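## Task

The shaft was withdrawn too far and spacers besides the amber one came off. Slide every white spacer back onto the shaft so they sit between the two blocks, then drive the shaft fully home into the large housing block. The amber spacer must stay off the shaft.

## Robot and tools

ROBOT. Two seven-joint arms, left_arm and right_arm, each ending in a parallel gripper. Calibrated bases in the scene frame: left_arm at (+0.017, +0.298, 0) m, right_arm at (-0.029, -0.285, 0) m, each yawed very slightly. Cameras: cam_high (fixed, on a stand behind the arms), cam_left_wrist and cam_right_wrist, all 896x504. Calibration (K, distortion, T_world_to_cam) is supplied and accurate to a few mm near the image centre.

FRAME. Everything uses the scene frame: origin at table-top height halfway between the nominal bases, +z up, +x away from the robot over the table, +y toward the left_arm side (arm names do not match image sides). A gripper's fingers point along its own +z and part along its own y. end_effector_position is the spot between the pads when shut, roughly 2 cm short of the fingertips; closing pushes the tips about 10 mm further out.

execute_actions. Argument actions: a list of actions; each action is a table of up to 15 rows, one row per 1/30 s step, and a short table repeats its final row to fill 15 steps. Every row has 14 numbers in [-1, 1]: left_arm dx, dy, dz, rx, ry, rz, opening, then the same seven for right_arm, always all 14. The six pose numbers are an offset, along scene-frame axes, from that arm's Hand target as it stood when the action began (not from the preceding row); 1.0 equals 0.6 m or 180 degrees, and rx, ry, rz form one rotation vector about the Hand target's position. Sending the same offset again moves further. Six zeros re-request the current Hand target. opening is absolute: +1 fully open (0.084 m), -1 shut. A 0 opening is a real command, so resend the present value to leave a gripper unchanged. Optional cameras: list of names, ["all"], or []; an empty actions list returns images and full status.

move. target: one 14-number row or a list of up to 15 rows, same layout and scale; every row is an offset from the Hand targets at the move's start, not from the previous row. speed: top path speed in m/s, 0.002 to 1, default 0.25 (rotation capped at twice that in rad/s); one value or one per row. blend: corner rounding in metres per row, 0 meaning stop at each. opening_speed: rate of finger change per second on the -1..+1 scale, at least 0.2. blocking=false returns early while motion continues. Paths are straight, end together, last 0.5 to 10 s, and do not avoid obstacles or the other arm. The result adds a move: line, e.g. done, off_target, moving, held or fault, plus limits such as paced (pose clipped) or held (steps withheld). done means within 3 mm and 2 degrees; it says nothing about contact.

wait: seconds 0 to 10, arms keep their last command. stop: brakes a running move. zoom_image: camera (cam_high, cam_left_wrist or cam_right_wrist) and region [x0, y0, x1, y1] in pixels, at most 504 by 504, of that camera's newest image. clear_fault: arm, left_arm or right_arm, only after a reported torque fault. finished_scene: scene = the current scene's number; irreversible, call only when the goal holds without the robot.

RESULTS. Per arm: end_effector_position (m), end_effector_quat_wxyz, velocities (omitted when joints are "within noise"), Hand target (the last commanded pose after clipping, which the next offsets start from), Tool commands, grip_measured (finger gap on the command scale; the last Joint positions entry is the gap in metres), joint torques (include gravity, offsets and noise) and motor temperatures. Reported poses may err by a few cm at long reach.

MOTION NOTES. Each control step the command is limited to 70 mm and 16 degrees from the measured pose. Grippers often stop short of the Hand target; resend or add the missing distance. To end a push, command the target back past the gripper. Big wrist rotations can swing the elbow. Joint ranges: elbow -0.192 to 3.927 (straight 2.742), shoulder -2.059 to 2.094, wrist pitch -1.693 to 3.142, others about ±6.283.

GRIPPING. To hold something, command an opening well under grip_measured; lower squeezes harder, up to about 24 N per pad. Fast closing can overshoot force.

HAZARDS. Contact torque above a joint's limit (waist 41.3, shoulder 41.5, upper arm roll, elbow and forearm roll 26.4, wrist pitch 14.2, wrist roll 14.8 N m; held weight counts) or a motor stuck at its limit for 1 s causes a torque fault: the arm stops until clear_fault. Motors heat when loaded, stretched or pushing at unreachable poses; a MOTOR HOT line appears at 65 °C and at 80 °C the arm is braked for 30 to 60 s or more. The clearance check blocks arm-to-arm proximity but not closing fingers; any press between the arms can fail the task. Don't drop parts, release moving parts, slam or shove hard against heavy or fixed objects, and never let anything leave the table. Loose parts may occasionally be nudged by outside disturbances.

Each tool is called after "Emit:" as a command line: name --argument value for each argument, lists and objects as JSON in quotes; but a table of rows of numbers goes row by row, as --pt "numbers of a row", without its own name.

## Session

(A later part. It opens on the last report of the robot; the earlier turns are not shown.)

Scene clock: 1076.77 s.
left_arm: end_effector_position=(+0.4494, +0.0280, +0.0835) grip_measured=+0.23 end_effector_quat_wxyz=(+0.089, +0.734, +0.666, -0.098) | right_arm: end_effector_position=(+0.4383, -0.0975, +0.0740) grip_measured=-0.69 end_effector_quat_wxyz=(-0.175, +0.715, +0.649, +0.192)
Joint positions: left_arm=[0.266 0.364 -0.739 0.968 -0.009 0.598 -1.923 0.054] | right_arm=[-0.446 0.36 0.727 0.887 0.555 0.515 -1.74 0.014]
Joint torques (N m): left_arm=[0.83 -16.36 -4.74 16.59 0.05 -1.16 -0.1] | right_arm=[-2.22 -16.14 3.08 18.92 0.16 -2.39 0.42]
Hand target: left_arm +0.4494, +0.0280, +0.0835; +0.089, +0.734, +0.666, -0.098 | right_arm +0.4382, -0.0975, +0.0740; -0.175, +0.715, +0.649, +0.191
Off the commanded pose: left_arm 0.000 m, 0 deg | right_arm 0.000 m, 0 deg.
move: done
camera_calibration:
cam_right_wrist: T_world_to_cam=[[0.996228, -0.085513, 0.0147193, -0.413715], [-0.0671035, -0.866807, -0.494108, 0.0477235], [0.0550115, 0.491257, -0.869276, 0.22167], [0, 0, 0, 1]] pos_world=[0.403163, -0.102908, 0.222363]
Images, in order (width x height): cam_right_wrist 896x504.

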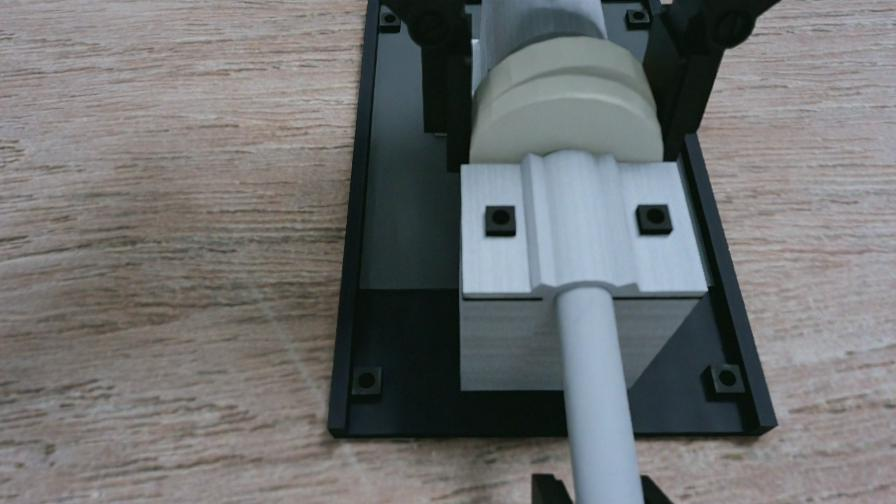

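Emit:
move --pt "0 0 0 0 0 0 -0.2 -0.0007 0.0 0 0 0 0 -0.95" --pt "0 0 0 0 0 0 0.7 -0.0007 0 0 0 0 0 -0.95" --speed 0.02 --opening_speed 0.8 --cameras '["cam_right_wrist"]'

Emit:
zoom_image --camera "cam_right_wrist" --region '[440, 0, 680, 170]'

Scene clock: 1094.17 s.
left_arm: end_effector_position=(+0.4494, +0.0280, +0.0835) grip_measured=+0.70 end_effector_quat_wxyz=(+0.089, +0.734, +0.666, -0.098) | right_arm: end_effector_position=(+0.4378, -0.0975, +0.0740) grip_measured=-0.69 end_effector_quat_wxyz=(-0.175, +0.715, +0.649, +0.191)
Joint positions: left_arm=[0.266 0.364 -0.739 0.968 -0.009 0.598 -1.923 0.073] | right_arm=[-0.447 0.359 0.728 0.885 0.556 0.515 -1.741 0.014]
Joint torques (N m): left_arm=[0.29 -16.46 -4.71 16.38 0 -1.28 -0.01] | right_arm=[-2.29 -17.01 3.41 16.39 -0.09 -0.96 0.47]
Hand target: left_arm +0.4494, +0.0280, +0.0835; +0.089, +0.734, +0.666, -0.098 | right_arm +0.4378, -0.0975, +0.0740; -0.175, +0.715, +0.649, +0.191
Off the commanded pose: left_arm 0.000 m, 0 deg | right_arm 0.000 m, 0 deg.
move: done
camera_calibration:
cam_right_wrist: T_world_to_cam=[[0.996244, -0.0853955, 0.0143258, -0.413222], [-0.0671962, -0.866813, -0.494085, 0.0476789], [0.0546104, 0.491267, -0.869296, 0.221773], [0, 0, 0, 1]] pos_world=[0.402763, -0.102908, 0.222263]
Images, in order (width x height): cam_right_wrist 896x504.

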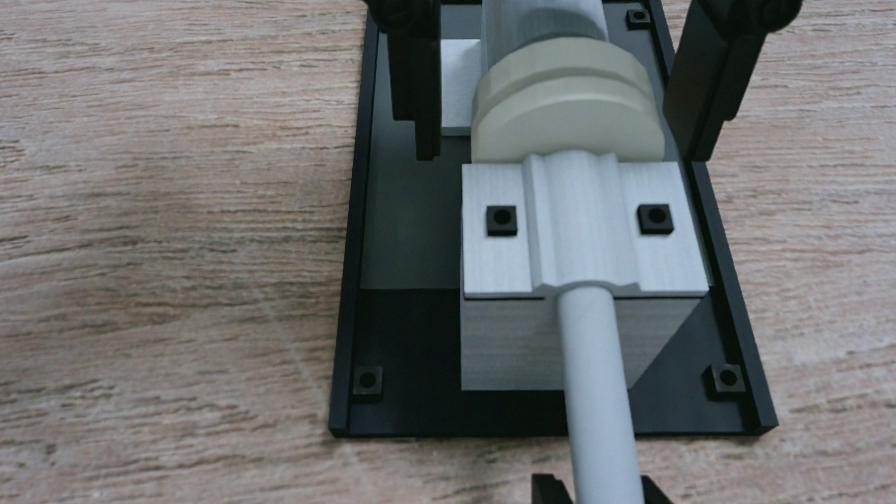

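Scaled by 2.100 from the camera's 896x504 image, which has a finer 1280x720 frame.

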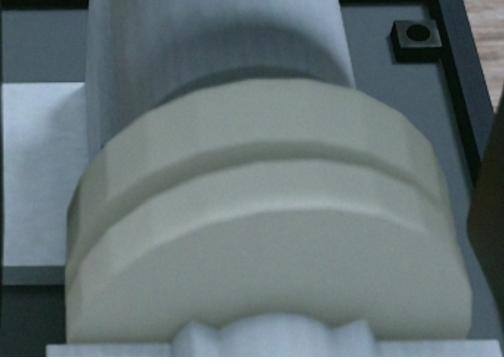

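Emit:
move --pt "0.004 0.043 0.161 0 0 0 0.7 0 0 0 0 0 0 -0.95" --pt "-0.249 0.045 0.2275 0.306 -0.371 -0.412 0.7 0 0 0 0 0 0 -0.95" --pt "-0.199 0.0367 -0.0142 0.306 -0.371 -0.412 0.7 0 0 0 0 0 0 -0.95" --speed '[0.1,0.3,0.25]' --blend '[0.02,0.03,0]' --cameras '["cam_right_wrist","cam_left_wrist","cam_high"]'

Emit:
zoom_image --camera "cam_left_wrist" --region '[300, 150, 700, 504]'

Scene clock: 1114.07 s.
left_arm: end_effector_position=(+0.3300, +0.0500, +0.0750) grip_measured=+0.70 end_effector_quat_wxyz=(+0.025, +0.847, -0.041, +0.529) | right_arm: end_effector_position=(+0.4378, -0.0975, +0.0740) grip_measured=-0.69 end_effector_quat_wxyz=(-0.175, +0.715, +0.649, +0.191)
Joint positions: left_arm=[0.551 -1.338 -1.853 0.198 0.253 -0.426 -1.899 0.073] | right_arm=[-0.447 0.359 0.728 0.885 0.556 0.515 -1.741 0.014]
Joint torques (N m): left_arm=[1.04 7.62 10.98 -1.83 -2.01 -0.27 -0.1] | right_arm=[-1.81 -16.6 3.12 16.38 -0.16 -1.03 0.5]
Hand target: left_arm +0.3300, +0.0500, +0.0750; +0.025, +0.847, -0.041, +0.529 | right_arm +0.4378, -0.0975, +0.0740; -0.175, +0.715, +0.649, +0.191
Off the commanded pose: left_arm 0.000 m, 0 deg | right_arm 0.000 m, 0 deg.
move: done
camera_calibration:
cam_left_wrist: T_world_to_cam=[[-0.102973, -0.994349, -0.0258334, 0.121243], [-0.451435, 0.0698608, -0.889565, 0.272685], [0.886342, -0.0799388, -0.456078, -0.123934], [0, 0, 0, 1]] pos_world=[0.245432, 0.0916007, 0.18918]
cam_right_wrist: T_world_to_cam=[[0.996244, -0.0853955, 0.0143258, -0.413222], [-0.0671962, -0.866813, -0.494085, 0.0476789], [0.0546104, 0.491267, -0.869296, 0.221773], [0, 0, 0, 1]] pos_world=[0.402763, -0.102908, 0.222263]

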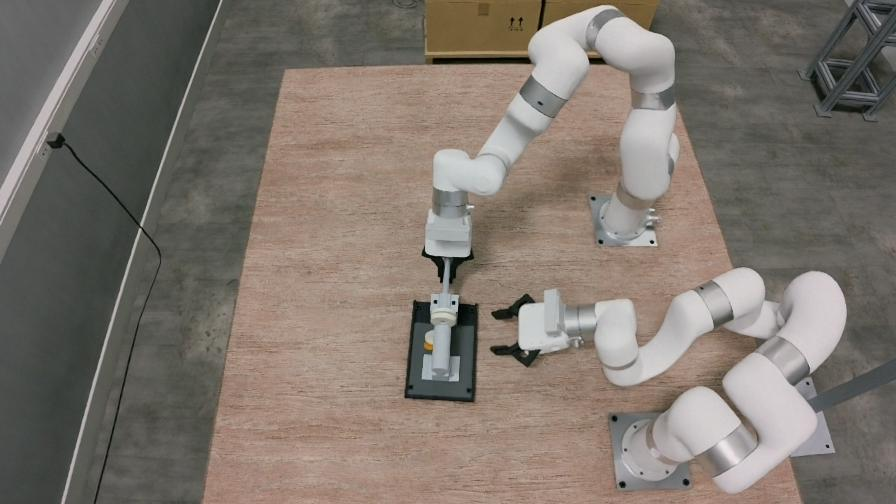

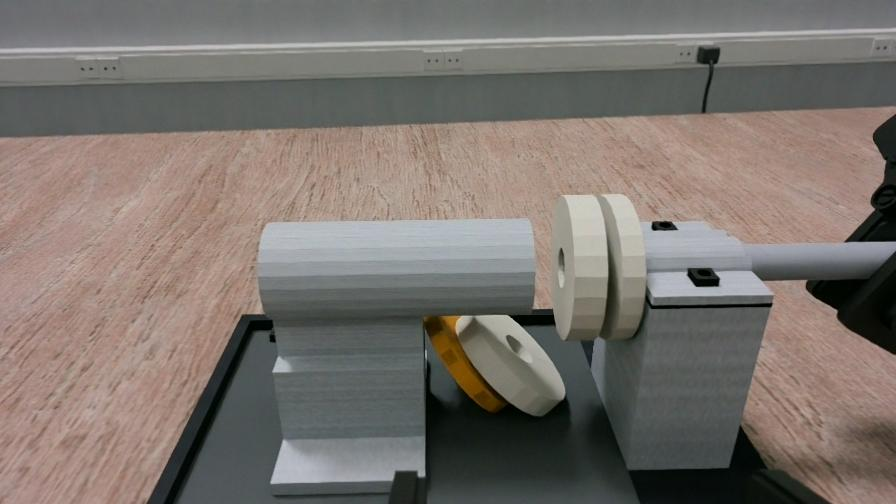

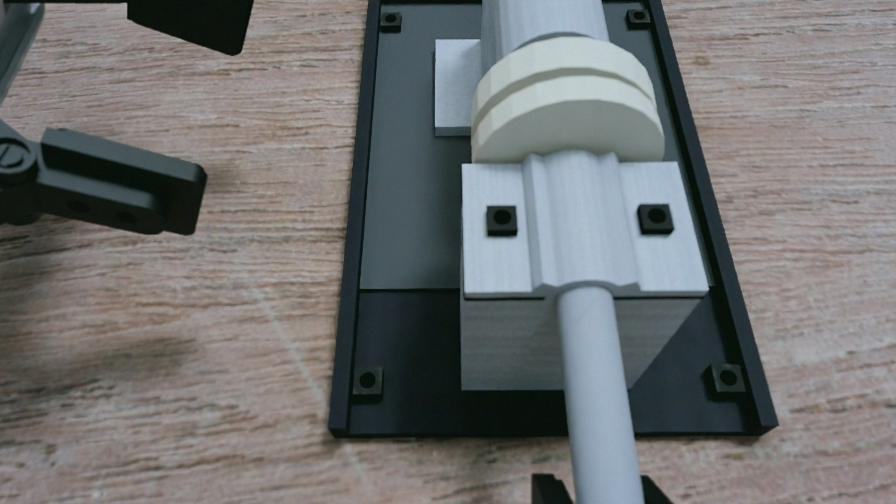

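Scaled by 1.260 from the camera's 896x504 image, which has a finer 1280x720 frame.

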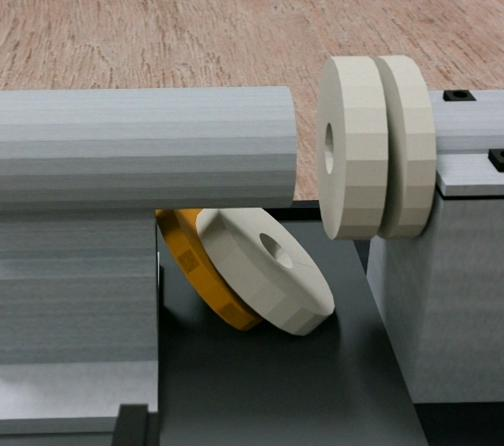

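Emit:
zoom_image --camera "cam_left_wrist" --region '[410, 290, 590, 440]'

Scaled by 2.800 from the camera's 896x504 image, which has a finer 1280x720 frame.

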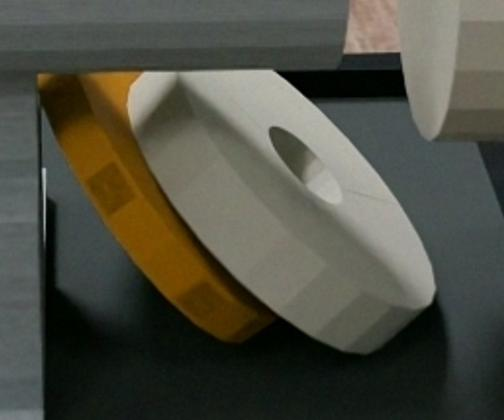

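Emit:
move --pt "0.0 0.0 0.35 0 0 0 0.7 0 0 0 0 0 0 -0.95" --pt "0.338 0.0033 0.39 0.022 0.4666 0.025 -1 0 0 0 0 0 0 -0.95" --pt "0.338 0.0033 0.06 0.022 0.4666 0.025 -1 0 0 0 0 0 0 -0.95" --speed '[0.25,0.3,0.2]' --blend '[0.03,0,0]' --cameras '["cam_right_wrist","cam_left_wrist","cam_high"]'

Scene clock: 1258.90 s.
left_arm: end_effector_position=(+0.5328, +0.0520, +0.1111) grip_measured=-1.00 end_effector_quat_wxyz=(+0.001, +0.985, +0.000, -0.175) | right_arm: end_effector_position=(+0.4378, -0.0975, +0.0740) grip_measured=-0.69 end_effector_quat_wxyz=(-0.175, +0.715, +0.649, +0.191)
Joint positions: left_arm=[-0.173 0.757 -0.283 1.867 0.045 1.45 -0.455 0] | right_arm=[-0.447 0.359 0.728 0.885 0.556 0.515 -1.741 0.014]
Joint torques (N m): left_arm=[-0.57 -26.55 -3.29 18.72 0.05 -0.93 0.14] | right_arm=[-1.97 -16.57 3.06 16.33 -0.16 -0.98 0.47]
Hand target: left_arm +0.5328, +0.0520, +0.1110; +0.001, +0.985, +0.000, -0.175 | right_arm +0.4378, -0.0975, +0.0740; -0.175, +0.715, +0.649, +0.191
Off the commanded pose: left_arm 0.000 m, 0 deg | right_arm 0.000 m, 0 deg.
elbow stopped short (left arm): the move would have taken joint 4 (elbow) straighter than the controller allows.
move: done
camera_calibration:
cam_left_wrist: T_world_to_cam=[[-0.0253703, -0.999665, 0.00510034, 0.100488], [-0.932083, 0.0254987, 0.361345, 0.515562], [-0.361354, 0.00441348, -0.932418, 0.426213], [0, 0, 0, 1]] pos_world=[0.63711, 0.0854269, 0.2106]
cam_right_wrist: T_world_to_cam=[[0.996244, -0.0853955, 0.0143258, -0.413222], [-0.0671962, -0.866813, -0.494085, 0.0476789], [0.0546104, 0.491267, -0.869296, 0.221773], [0, 0, 0, 1]] pos_world=[0.402763, -0.102908, 0.222263]

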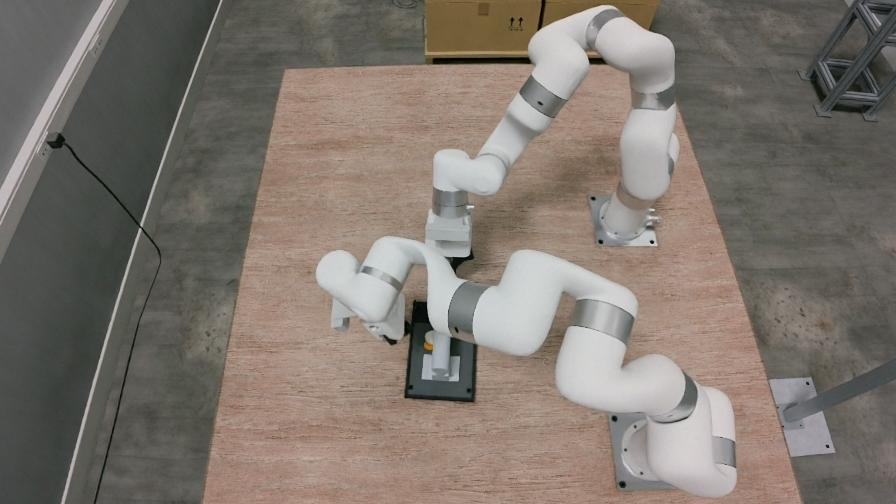

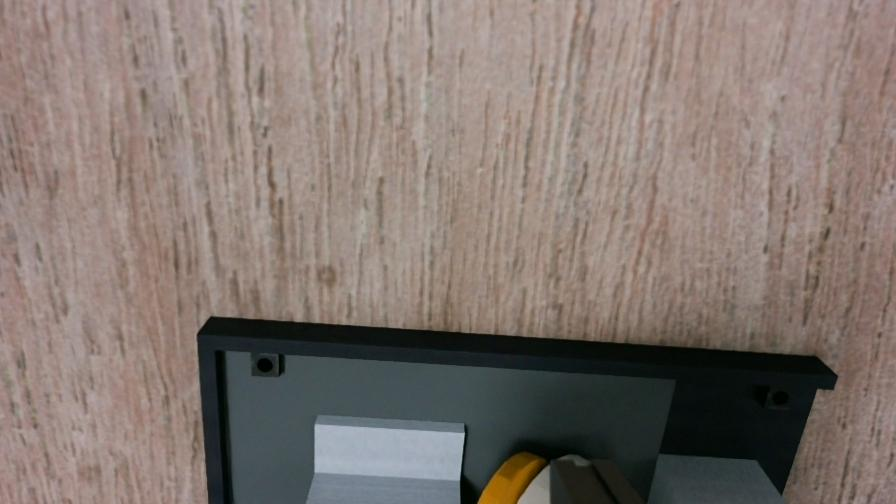

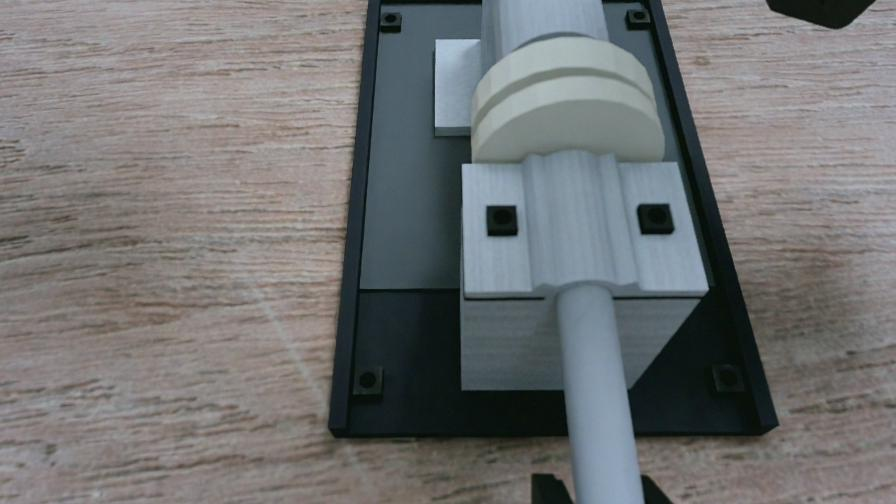

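Emit:
move --target '[0,-0.0017,-0.11,0,0,0,-1, 0,0,0,0,0,0,-0.95]' --speed 0.1 --cameras '["cam_right_wrist","cam_left_wrist"]'

Emit:
zoom_image --camera "cam_left_wrist" --region '[400, 300, 760, 504]'

Scene clock: 1271.23 s.
left_arm: end_effector_position=(+0.5328, +0.0510, +0.0451) grip_measured=-1.00 end_effector_quat_wxyz=(+0.001, +0.985, +0.000, -0.175) | right_arm: end_effector_position=(+0.4378, -0.0975, +0.0740) grip_measured=-0.69 end_effector_quat_wxyz=(-0.175, +0.715, +0.649, +0.191)
Joint positions: left_arm=[-0.179 0.84 -0.272 1.812 0.06 1.315 -0.449 0] | right_arm=[-0.447 0.359 0.728 0.885 0.556 0.515 -1.741 0.014]
Joint torques (N m): left_arm=[-0.67 -27.52 -3.48 18.05 0.07 -0.92 0.17] | right_arm=[-2.03 -16.66 3.09 16.46 -0.08 -1.05 0.52]
Hand target: left_arm +0.5328, +0.0510, +0.0450; +0.001, +0.985, +0.000, -0.175 | right_arm +0.4378, -0.0975, +0.0740; -0.175, +0.715, +0.649, +0.191
Off the commanded pose: left_arm 0.000 m, 0 deg | right_arm 0.000 m, 0 deg.
move: done
camera_calibration:
cam_left_wrist: T_world_to_cam=[[-0.0253703, -0.999665, 0.00510034, 0.0998248], [-0.932083, 0.0254987, 0.361345, 0.539436], [-0.361354, 0.00441348, -0.932418, 0.364678], [0, 0, 0, 1]] pos_world=[0.63711, 0.0844269, 0.1446]
cam_right_wrist: T_world_to_cam=[[0.996244, -0.0853955, 0.0143258, -0.413222], [-0.0671962, -0.866813, -0.494085, 0.0476789], [0.0546104, 0.491267, -0.869296, 0.221773], [0, 0, 0, 1]] pos_world=[0.402763, -0.102908, 0.222263]
Images, in order (width x height): cam_left_wrist 896x504, cam_right_wrist 896x504.

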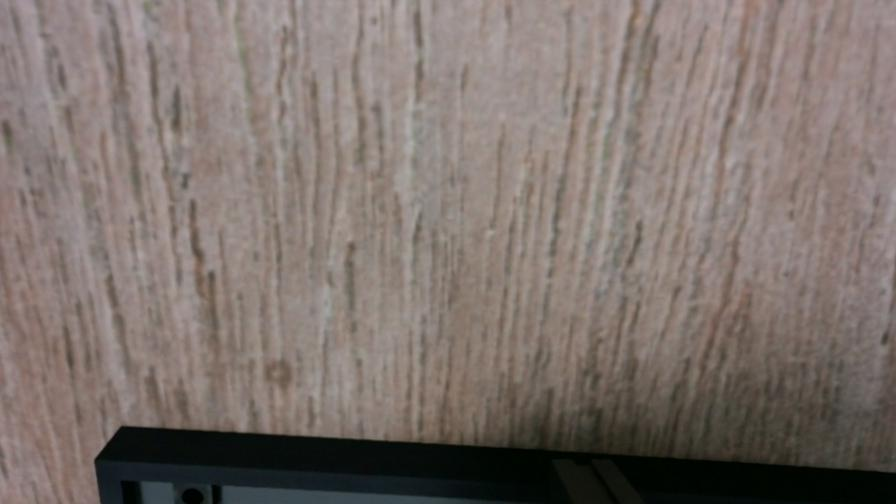

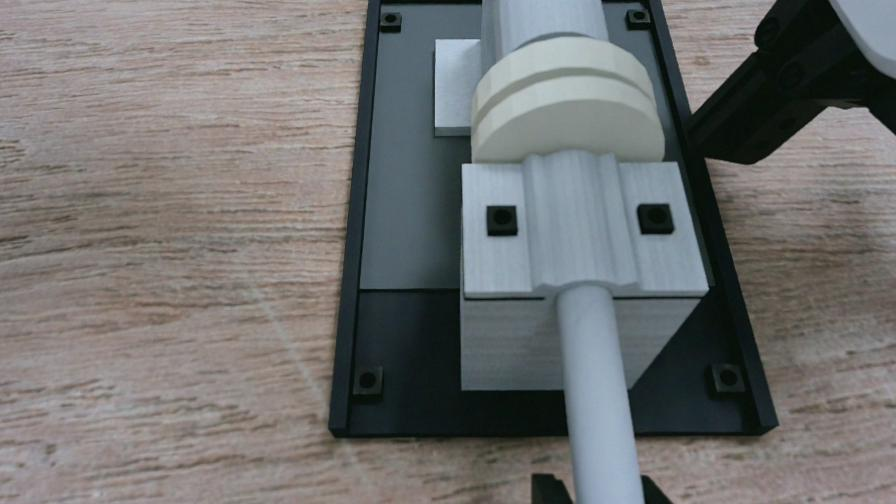

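Scaled by 1.400 from the camera's 896x504 image, which has a finer 1280x720 frame.

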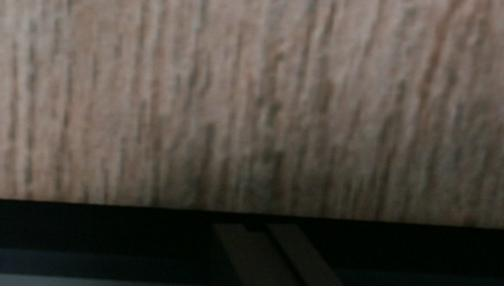

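Emit:
move --target '[-0.075,0.0055,0,0,0,0,-1, 0,0,0,0,0,0,-0.95]' --speed 0.04 --cameras '["cam_right_wrist","cam_left_wrist"]'

Emit:
zoom_image --camera "cam_right_wrist" --region '[360, 0, 760, 250]'

Scene clock: 1283.63 s.
left_arm: end_effector_position=(+0.4878, +0.0543, +0.0450) grip_measured=-1.00 end_effector_quat_wxyz=(+0.001, +0.985, +0.000, -0.175) | right_arm: end_effector_position=(+0.4378, -0.0975, +0.0740) grip_measured=-0.69 end_effector_quat_wxyz=(-0.175, +0.715, +0.649, +0.191)
Joint positions: left_arm=[-0.158 0.692 -0.292 1.55 0.038 1.199 -0.464 0] | right_arm=[-0.447 0.359 0.728 0.885 0.556 0.515 -1.741 0.014]
Joint torques (N m): left_arm=[1.04 -25.86 -3.89 16.95 -0.47 -0.89 -0.15] | right_arm=[-2.28 -16.53 3.06 16.36 -0.09 -1.05 0.4]
Hand target: left_arm +0.4878, +0.0543, +0.0450; +0.001, +0.985, +0.000, -0.175 | right_arm +0.4378, -0.0975, +0.0740; -0.175, +0.715, +0.649, +0.191
Off the commanded pose: left_arm 0.000 m, 0 deg | right_arm 0.000 m, 0 deg.
move: done
camera_calibration:
cam_left_wrist: T_world_to_cam=[[-0.0254052, -0.999665, 0.00500904, 0.102016], [-0.932049, 0.0254979, 0.361435, 0.497411], [-0.361441, 0.00451366, -0.932384, 0.348347], [0, 0, 0, 1]] pos_world=[0.59211, 0.087727, 0.144501]
cam_right_wrist: T_world_to_cam=[[0.996244, -0.0853955, 0.0143258, -0.413222], [-0.0671962, -0.866813, -0.494085, 0.0476789], [0.0546104, 0.491267, -0.869296, 0.221773], [0, 0, 0, 1]] pos_world=[0.402763, -0.102908, 0.222263]
Images, in order (width x height): cam_left_wrist 896x504, cam_right_wrist 896x504.

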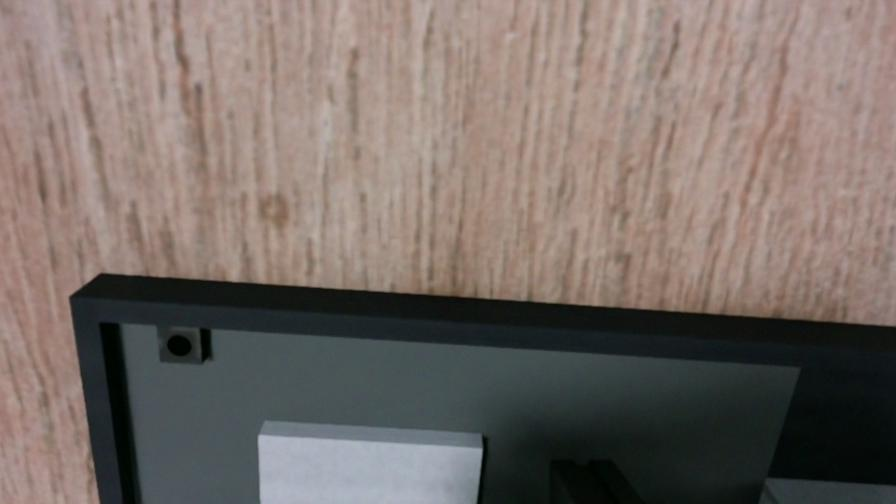

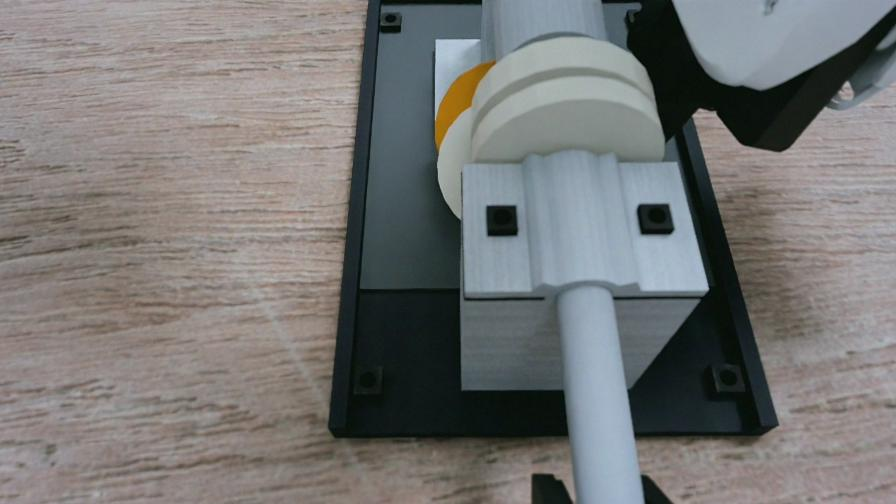

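Scaled by 1.260 from the camera's 896x504 image, which has a finer 1280x720 frame.

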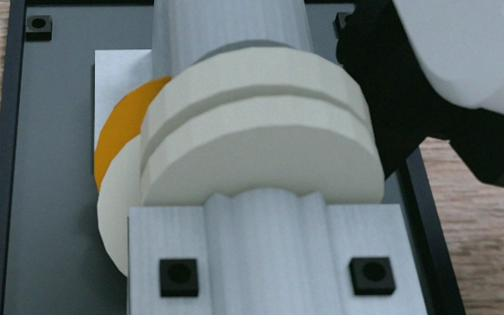

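Emit:
move --pt "-0.0117 0.001 0 0 0 0 -1 0 0 0 0 0 0 -0.95" --pt "0.04 -0.003 0.0 0 0 0 -1 0 0 0 0 0 0 -0.95" --speed '[0.03,0.08]' --cameras '["cam_right_wrist","cam_left_wrist"]'

Emit:
zoom_image --camera "cam_right_wrist" --region '[360, 0, 760, 250]'

Scene clock: 1294.33 s.
left_arm: end_effector_position=(+0.5118, +0.0525, +0.0450) grip_measured=-1.00 end_effector_quat_wxyz=(+0.001, +0.985, +0.000, -0.175) | right_arm: end_effector_position=(+0.4378, -0.0975, +0.0740) grip_measured=-0.69 end_effector_quat_wxyz=(-0.175, +0.715, +0.649, +0.191)
Joint positions: left_arm=[-0.168 0.767 -0.281 1.682 0.05 1.257 -0.456 0] | right_arm=[-0.447 0.359 0.728 0.885 0.556 0.515 -1.741 0.014]
Joint torques (N m): left_arm=[-0.53 -26.19 -3.48 17.88 0.03 -0.68 0.21] | right_arm=[-2.18 -16.66 3.13 16.43 0.03 -0.99 0.47]
Hand target: left_arm +0.5118, +0.0525, +0.0450; +0.001, +0.985, +0.000, -0.175 | right_arm +0.4378, -0.0975, +0.0740; -0.175, +0.715, +0.649, +0.191
Off the commanded pose: left_arm 0.000 m, 0 deg | right_arm 0.000 m, 0 deg.
move: done
camera_calibration:
cam_left_wrist: T_world_to_cam=[[-0.0254058, -0.999665, 0.00500926, 0.100827], [-0.932049, 0.0254985, 0.361435, 0.519826], [-0.361441, 0.00451367, -0.932384, 0.35703], [0, 0, 0, 1]] pos_world=[0.61611, 0.085927, 0.144501]
cam_right_wrist: T_world_to_cam=[[0.996244, -0.0853955, 0.0143258, -0.413222], [-0.0671962, -0.866813, -0.494085, 0.0476789], [0.0546104, 0.491267, -0.869296, 0.221773], [0, 0, 0, 1]] pos_world=[0.402763, -0.102908, 0.222263]
Images, in order (width x height): cam_left_wrist 896x504, cam_right_wrist 896x504.

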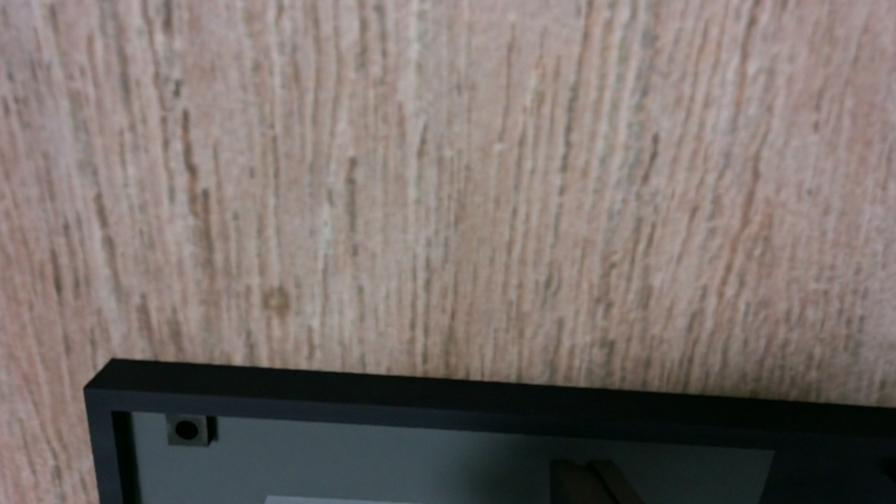

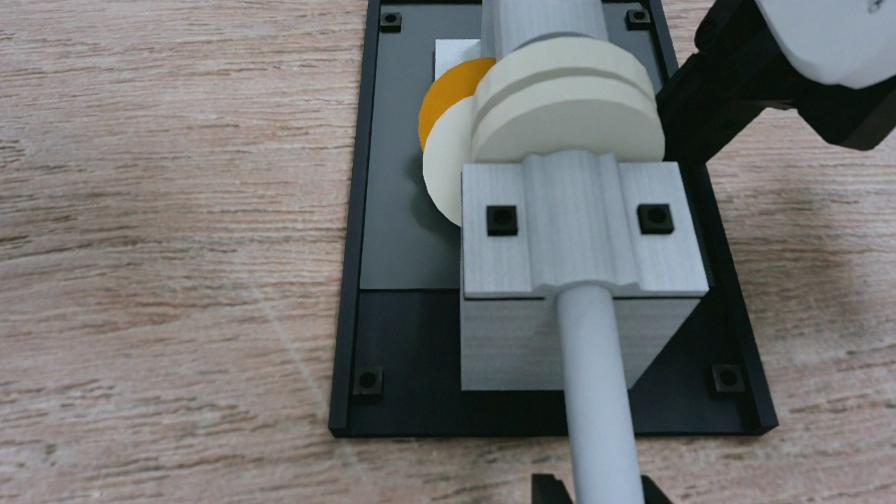

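Scaled by 1.260 from the camera's 896x504 image, which has a finer 1280x720 frame.

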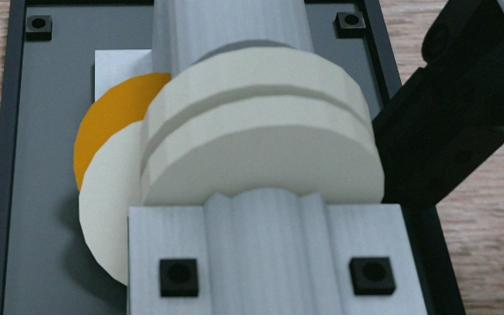

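Emit:
move --pt "0.03 0 0.42 0 0 0 -1 0 0 0 0 0 0 -0.95" --pt "-0.336 0.004 0.44 -0.022 -0.4666 -0.025 0.3 0 0 0 0 0 0 -0.95" --pt "-0.336 0.004 0.0667 -0.022 -0.4666 -0.025 0.3 0 0 0 0 0 0 -0.95" --speed '[0.2,0.35,0.2]' --blend '[0.03,0,0]' --cameras '["cam_left_wrist"]'

Emit:
zoom_image --camera "cam_left_wrist" --region '[380, 200, 680, 450]'

Scene clock: 1306.63 s.
left_arm: end_effector_position=(+0.3102, +0.0549, +0.0850) grip_measured=+0.29 end_effector_quat_wxyz=(+0.025, +0.847, -0.041, +0.529) | right_arm: end_effector_position=(+0.4378, -0.0975, +0.0740) grip_measured=-0.69 end_effector_quat_wxyz=(-0.175, +0.715, +0.649, +0.191)
Joint positions: left_arm=[0.42 -1.294 -1.787 0.145 0.33 -0.348 -1.946 0.056] | right_arm=[-0.447 0.359 0.728 0.885 0.556 0.515 -1.741 0.014]
Joint torques (N m): left_arm=[1.05 6.85 10.33 -0.86 -1.87 -0.25 -0.1] | right_arm=[-2.42 -16.7 3.08 16.33 0 -1 0.44]
Hand target: left_arm +0.3102, +0.0549, +0.0850; +0.025, +0.847, -0.041, +0.529 | right_arm +0.4378, -0.0975, +0.0740; -0.175, +0.715, +0.649, +0.191
Off the commanded pose: left_arm 0.000 m, 0 deg | right_arm 0.000 m, 0 deg.
move: done
camera_calibration:
cam_left_wrist: T_world_to_cam=[[-0.102973, -0.994349, -0.0258334, 0.124235], [-0.451435, 0.0698608, -0.889565, 0.272307], [0.886342, -0.0799388, -0.456078, -0.10144], [0, 0, 0, 1]] pos_world=[0.225632, 0.0964007, 0.19918]
Images, in order (width x height): cam_left_wrist 896x504.

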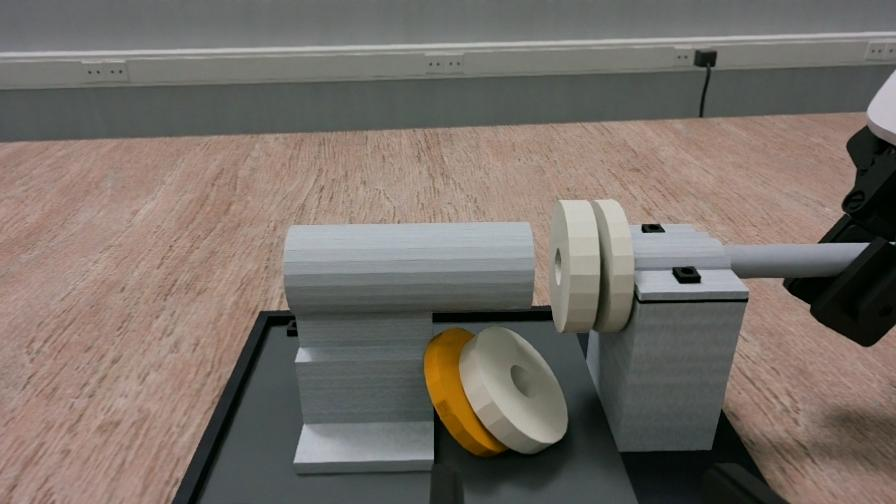

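Scaled by 1.680 from the camera's 896x504 image, which has a finer 1280x720 frame.

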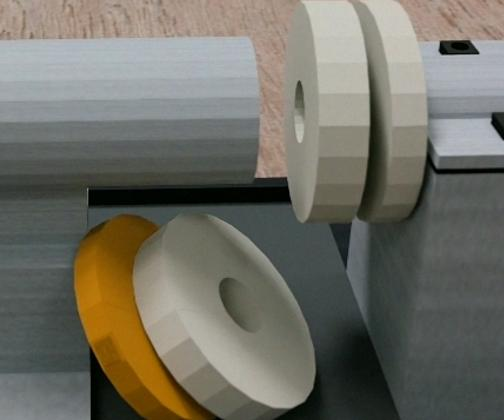

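Emit:
move --pt "0.098 0.0052 -0.0267 0 0 0 0.5 0 0 0 0 0 0 -0.95" --pt "0.173 -0.0015 -0.0633 0 0 0 0.5 0 0 0 0 0 0 -0.95" --speed '[0.15,0.05]' --blend '[0,0]' --cameras '["cam_left_wrist","cam_right_wrist"]'

Emit:
zoom_image --camera "cam_right_wrist" --region '[260, 0, 560, 250]'

Scene clock: 1334.53 s.
left_arm: end_effector_position=(+0.4140, +0.0540, +0.0471) grip_measured=+0.49 end_effector_quat_wxyz=(+0.025, +0.847, -0.041, +0.529) | right_arm: end_effector_position=(+0.4378, -0.0975, +0.0740) grip_measured=-0.69 end_effector_quat_wxyz=(-0.175, +0.715, +0.649, +0.191)
Joint positions: left_arm=[0.963 -1.566 -1.906 0.406 0.253 -0.69 -1.935 0.065] | right_arm=[-0.447 0.359 0.728 0.885 0.556 0.515 -1.741 0.014]
Joint torques (N m): left_arm=[1.24 9.45 13.39 -4.08 -2.21 -0.33 -0.17] | right_arm=[-2.56 -16.69 3.11 16.31 -0.04 -1.01 0.46]
Hand target: left_arm +0.4140, +0.0540, +0.0471; +0.025, +0.847, -0.041, +0.529 | right_arm +0.4378, -0.0975, +0.0740; -0.175, +0.715, +0.649, +0.191
Off the commanded pose: left_arm 0.000 m, 0 deg | right_arm 0.000 m, 0 deg.
move: done
camera_calibration:
cam_left_wrist: T_world_to_cam=[[-0.102973, -0.994349, -0.0258334, 0.133047], [-0.451435, 0.0698608, -0.889565, 0.285425], [0.886342, -0.0799388, -0.456078, -0.210845], [0, 0, 0, 1]] pos_world=[0.329432, 0.0955007, 0.16118]
cam_right_wrist: T_world_to_cam=[[0.996244, -0.0853955, 0.0143258, -0.413222], [-0.0671962, -0.866813, -0.494085, 0.0476789], [0.0546104, 0.491267, -0.869296, 0.221773], [0, 0, 0, 1]] pos_world=[0.402763, -0.102908, 0.222263]
Images, in order (width x height): cam_left_wrist 896x504, cam_right_wrist 896x504.

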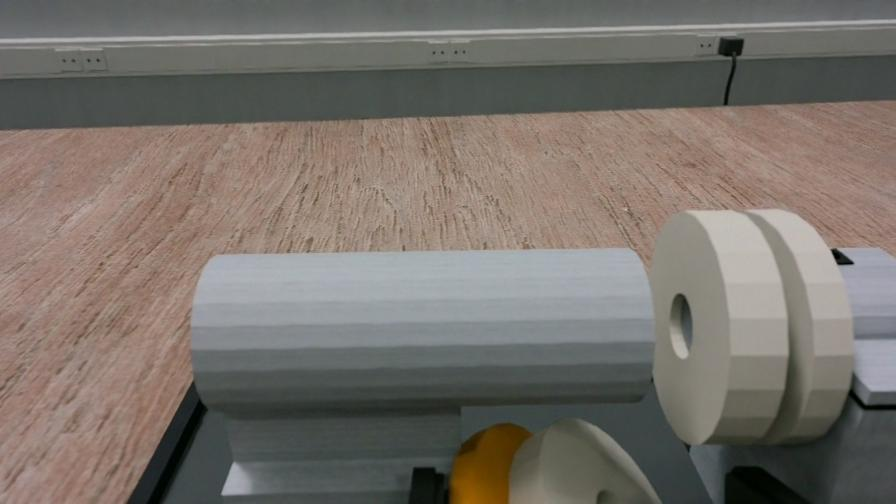

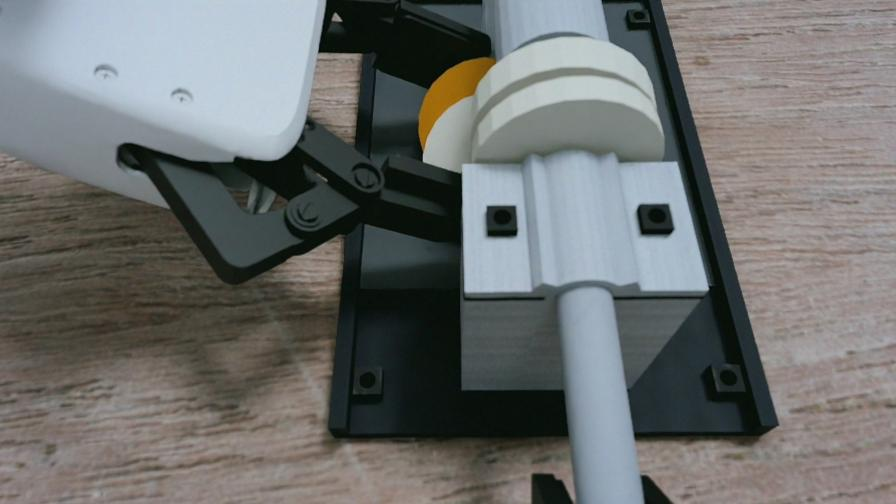

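Scaled by 1.680 from the camera's 896x504 image, which has a finer 1280x720 frame.

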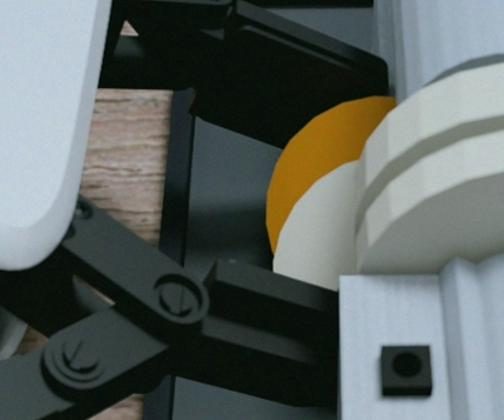

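Emit:
move --target '[0,0,0,0,0,0,-0.1, 0,0,0,0,0,0,-0.95]' --opening_speed 0.3 --cameras '["cam_left_wrist","cam_right_wrist"]'

Emit:
zoom_image --camera "cam_right_wrist" --region '[360, 0, 660, 250]'

Scene clock: 1346.53 s.
left_arm: end_effector_position=(+0.4140, +0.0545, +0.0472) grip_measured=+0.31 end_effector_quat_wxyz=(+0.025, +0.847, -0.041, +0.529) | right_arm: end_effector_position=(+0.4378, -0.0975, +0.0740) grip_measured=-0.69 end_effector_quat_wxyz=(-0.175, +0.715, +0.649, +0.191)
Joint positions: left_arm=[0.963 -1.566 -1.906 0.405 0.253 -0.69 -1.934 0.057] | right_arm=[-0.447 0.359 0.728 0.885 0.556 0.515 -1.741 0.014]
Joint torques (N m): left_arm=[-1.42 10.65 16.44 21.71 -4.52 -2.62 0.46] | right_arm=[-2.49 -16.57 3.01 16.45 -0.04 -0.94 0.39]
Hand target: left_arm +0.4140, +0.0540, +0.0471; +0.025, +0.847, -0.041, +0.529 | right_arm +0.4378, -0.0975, +0.0740; -0.175, +0.715, +0.649, +0.191
Off the commanded pose: left_arm 0.001 m, 0 deg | right_arm 0.000 m, 0 deg.
move: done
camera_calibration:
cam_left_wrist: T_world_to_cam=[[-0.102076, -0.994435, -0.0260861, 0.13329], [-0.451353, 0.0696666, -0.889622, 0.285435], [0.886488, -0.0790346, -0.455952, -0.210825], [0, 0, 0, 1]] pos_world=[0.329332, 0.0960008, 0.16128]
cam_right_wrist: T_world_to_cam=[[0.996244, -0.0853955, 0.0143258, -0.413222], [-0.0671962, -0.866813, -0.494085, 0.0476789], [0.0546104, 0.491267, -0.869296, 0.221773], [0, 0, 0, 1]] pos_world=[0.402763, -0.102908, 0.222263]
Images, in order (width x height): cam_left_wrist 896x504, cam_right_wrist 896x504.

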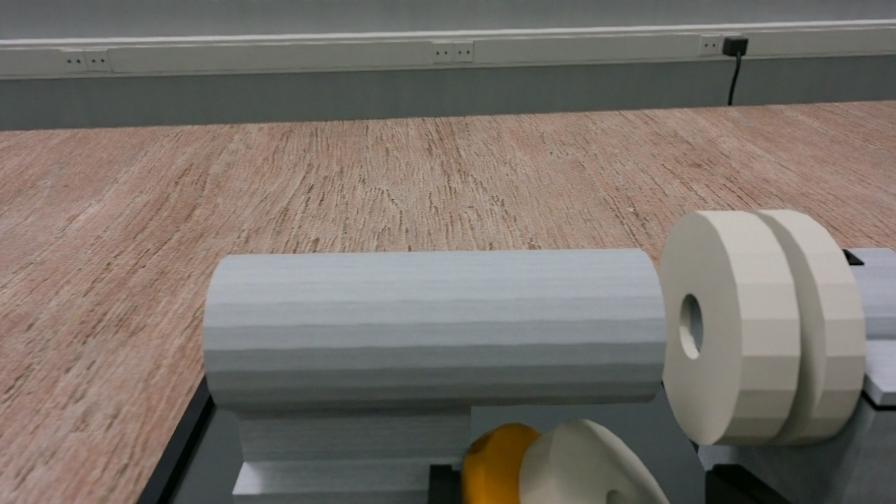

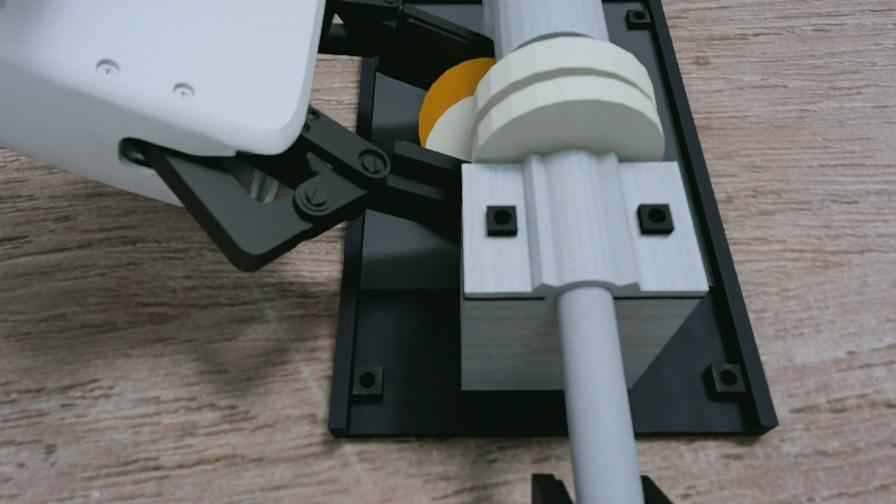

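Scaled by 1.680 from the camera's 896x504 image, which has a finer 1280x720 frame.

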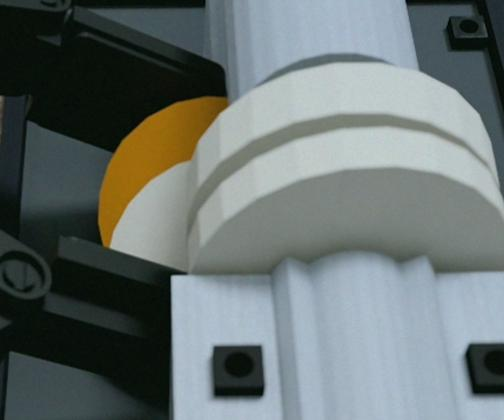

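Emit:
move --pt "0 0 0.0067 0 0 0 -0.3 0 0 0 0 0 0 -0.95" --speed 0.02 --cameras '["cam_left_wrist","cam_right_wrist"]'

Emit:
zoom_image --camera "cam_right_wrist" --region '[360, 0, 660, 250]'

Scene clock: 1378.23 s.
left_arm: end_effector_position=(+0.4140, +0.0539, +0.0511) grip_measured=-0.32 end_effector_quat_wxyz=(+0.025, +0.847, -0.041, +0.529) | right_arm: end_effector_position=(+0.4378, -0.0975, +0.0740) grip_measured=-0.69 end_effector_quat_wxyz=(-0.175, +0.715, +0.649, +0.191)
Joint positions: left_arm=[0.963 -1.555 -1.893 0.402 0.263 -0.69 -1.928 0.03] | right_arm=[-0.447 0.359 0.728 0.885 0.556 0.515 -1.741 0.014]
Joint torques (N m): left_arm=[-0.04 10.28 13.34 -4.25 -1.62 -0.06 0.13] | right_arm=[-2.44 -16.71 3.05 16.44 0.01 -1.03 0.34]
Hand target: left_arm +0.4140, +0.0540, +0.0511; +0.025, +0.847, -0.041, +0.529 | right_arm +0.4378, -0.0975, +0.0740; -0.175, +0.715, +0.649, +0.191
Off the commanded pose: left_arm 0.000 m, 0 deg | right_arm 0.000 m, 0 deg.
move: done
camera_calibration:
cam_left_wrist: T_world_to_cam=[[-0.103144, -0.994333, -0.0257577, 0.133193], [-0.451382, 0.069867, -0.889591, 0.28897], [0.88635, -0.0801294, -0.45603, -0.209013], [0, 0, 0, 1]] pos_world=[0.329433, 0.0955006, 0.16518]
cam_right_wrist: T_world_to_cam=[[0.996244, -0.0853955, 0.0143258, -0.413222], [-0.0671962, -0.866813, -0.494085, 0.0476789], [0.0546104, 0.491267, -0.869296, 0.221773], [0, 0, 0, 1]] pos_world=[0.402763, -0.102908, 0.222263]
Images, in order (width x height): cam_left_wrist 896x504, cam_right_wrist 896x504.

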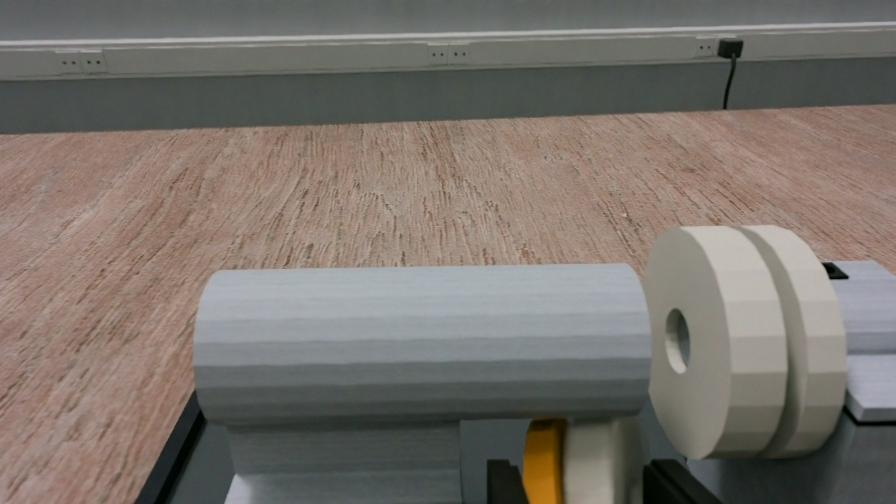

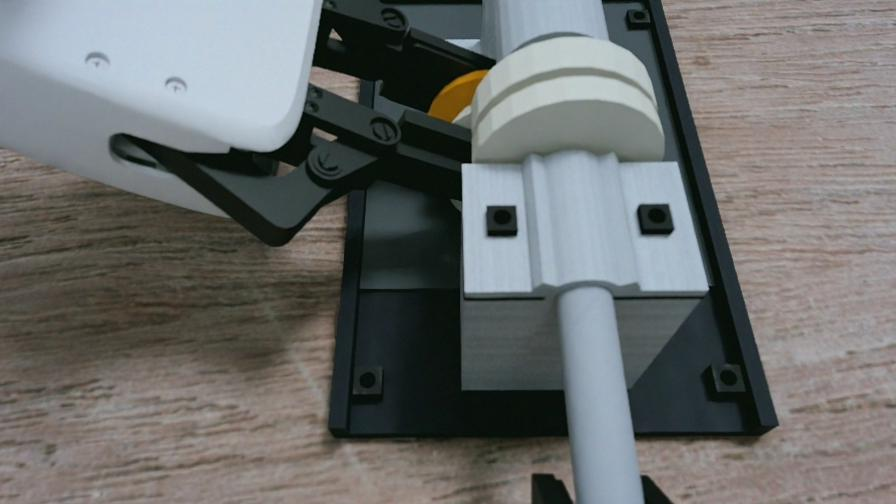

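Scaled by 1.680 from the camera's 896x504 image, which has a finer 1280x720 frame.

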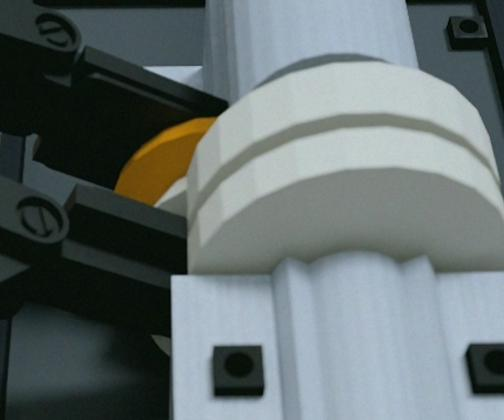

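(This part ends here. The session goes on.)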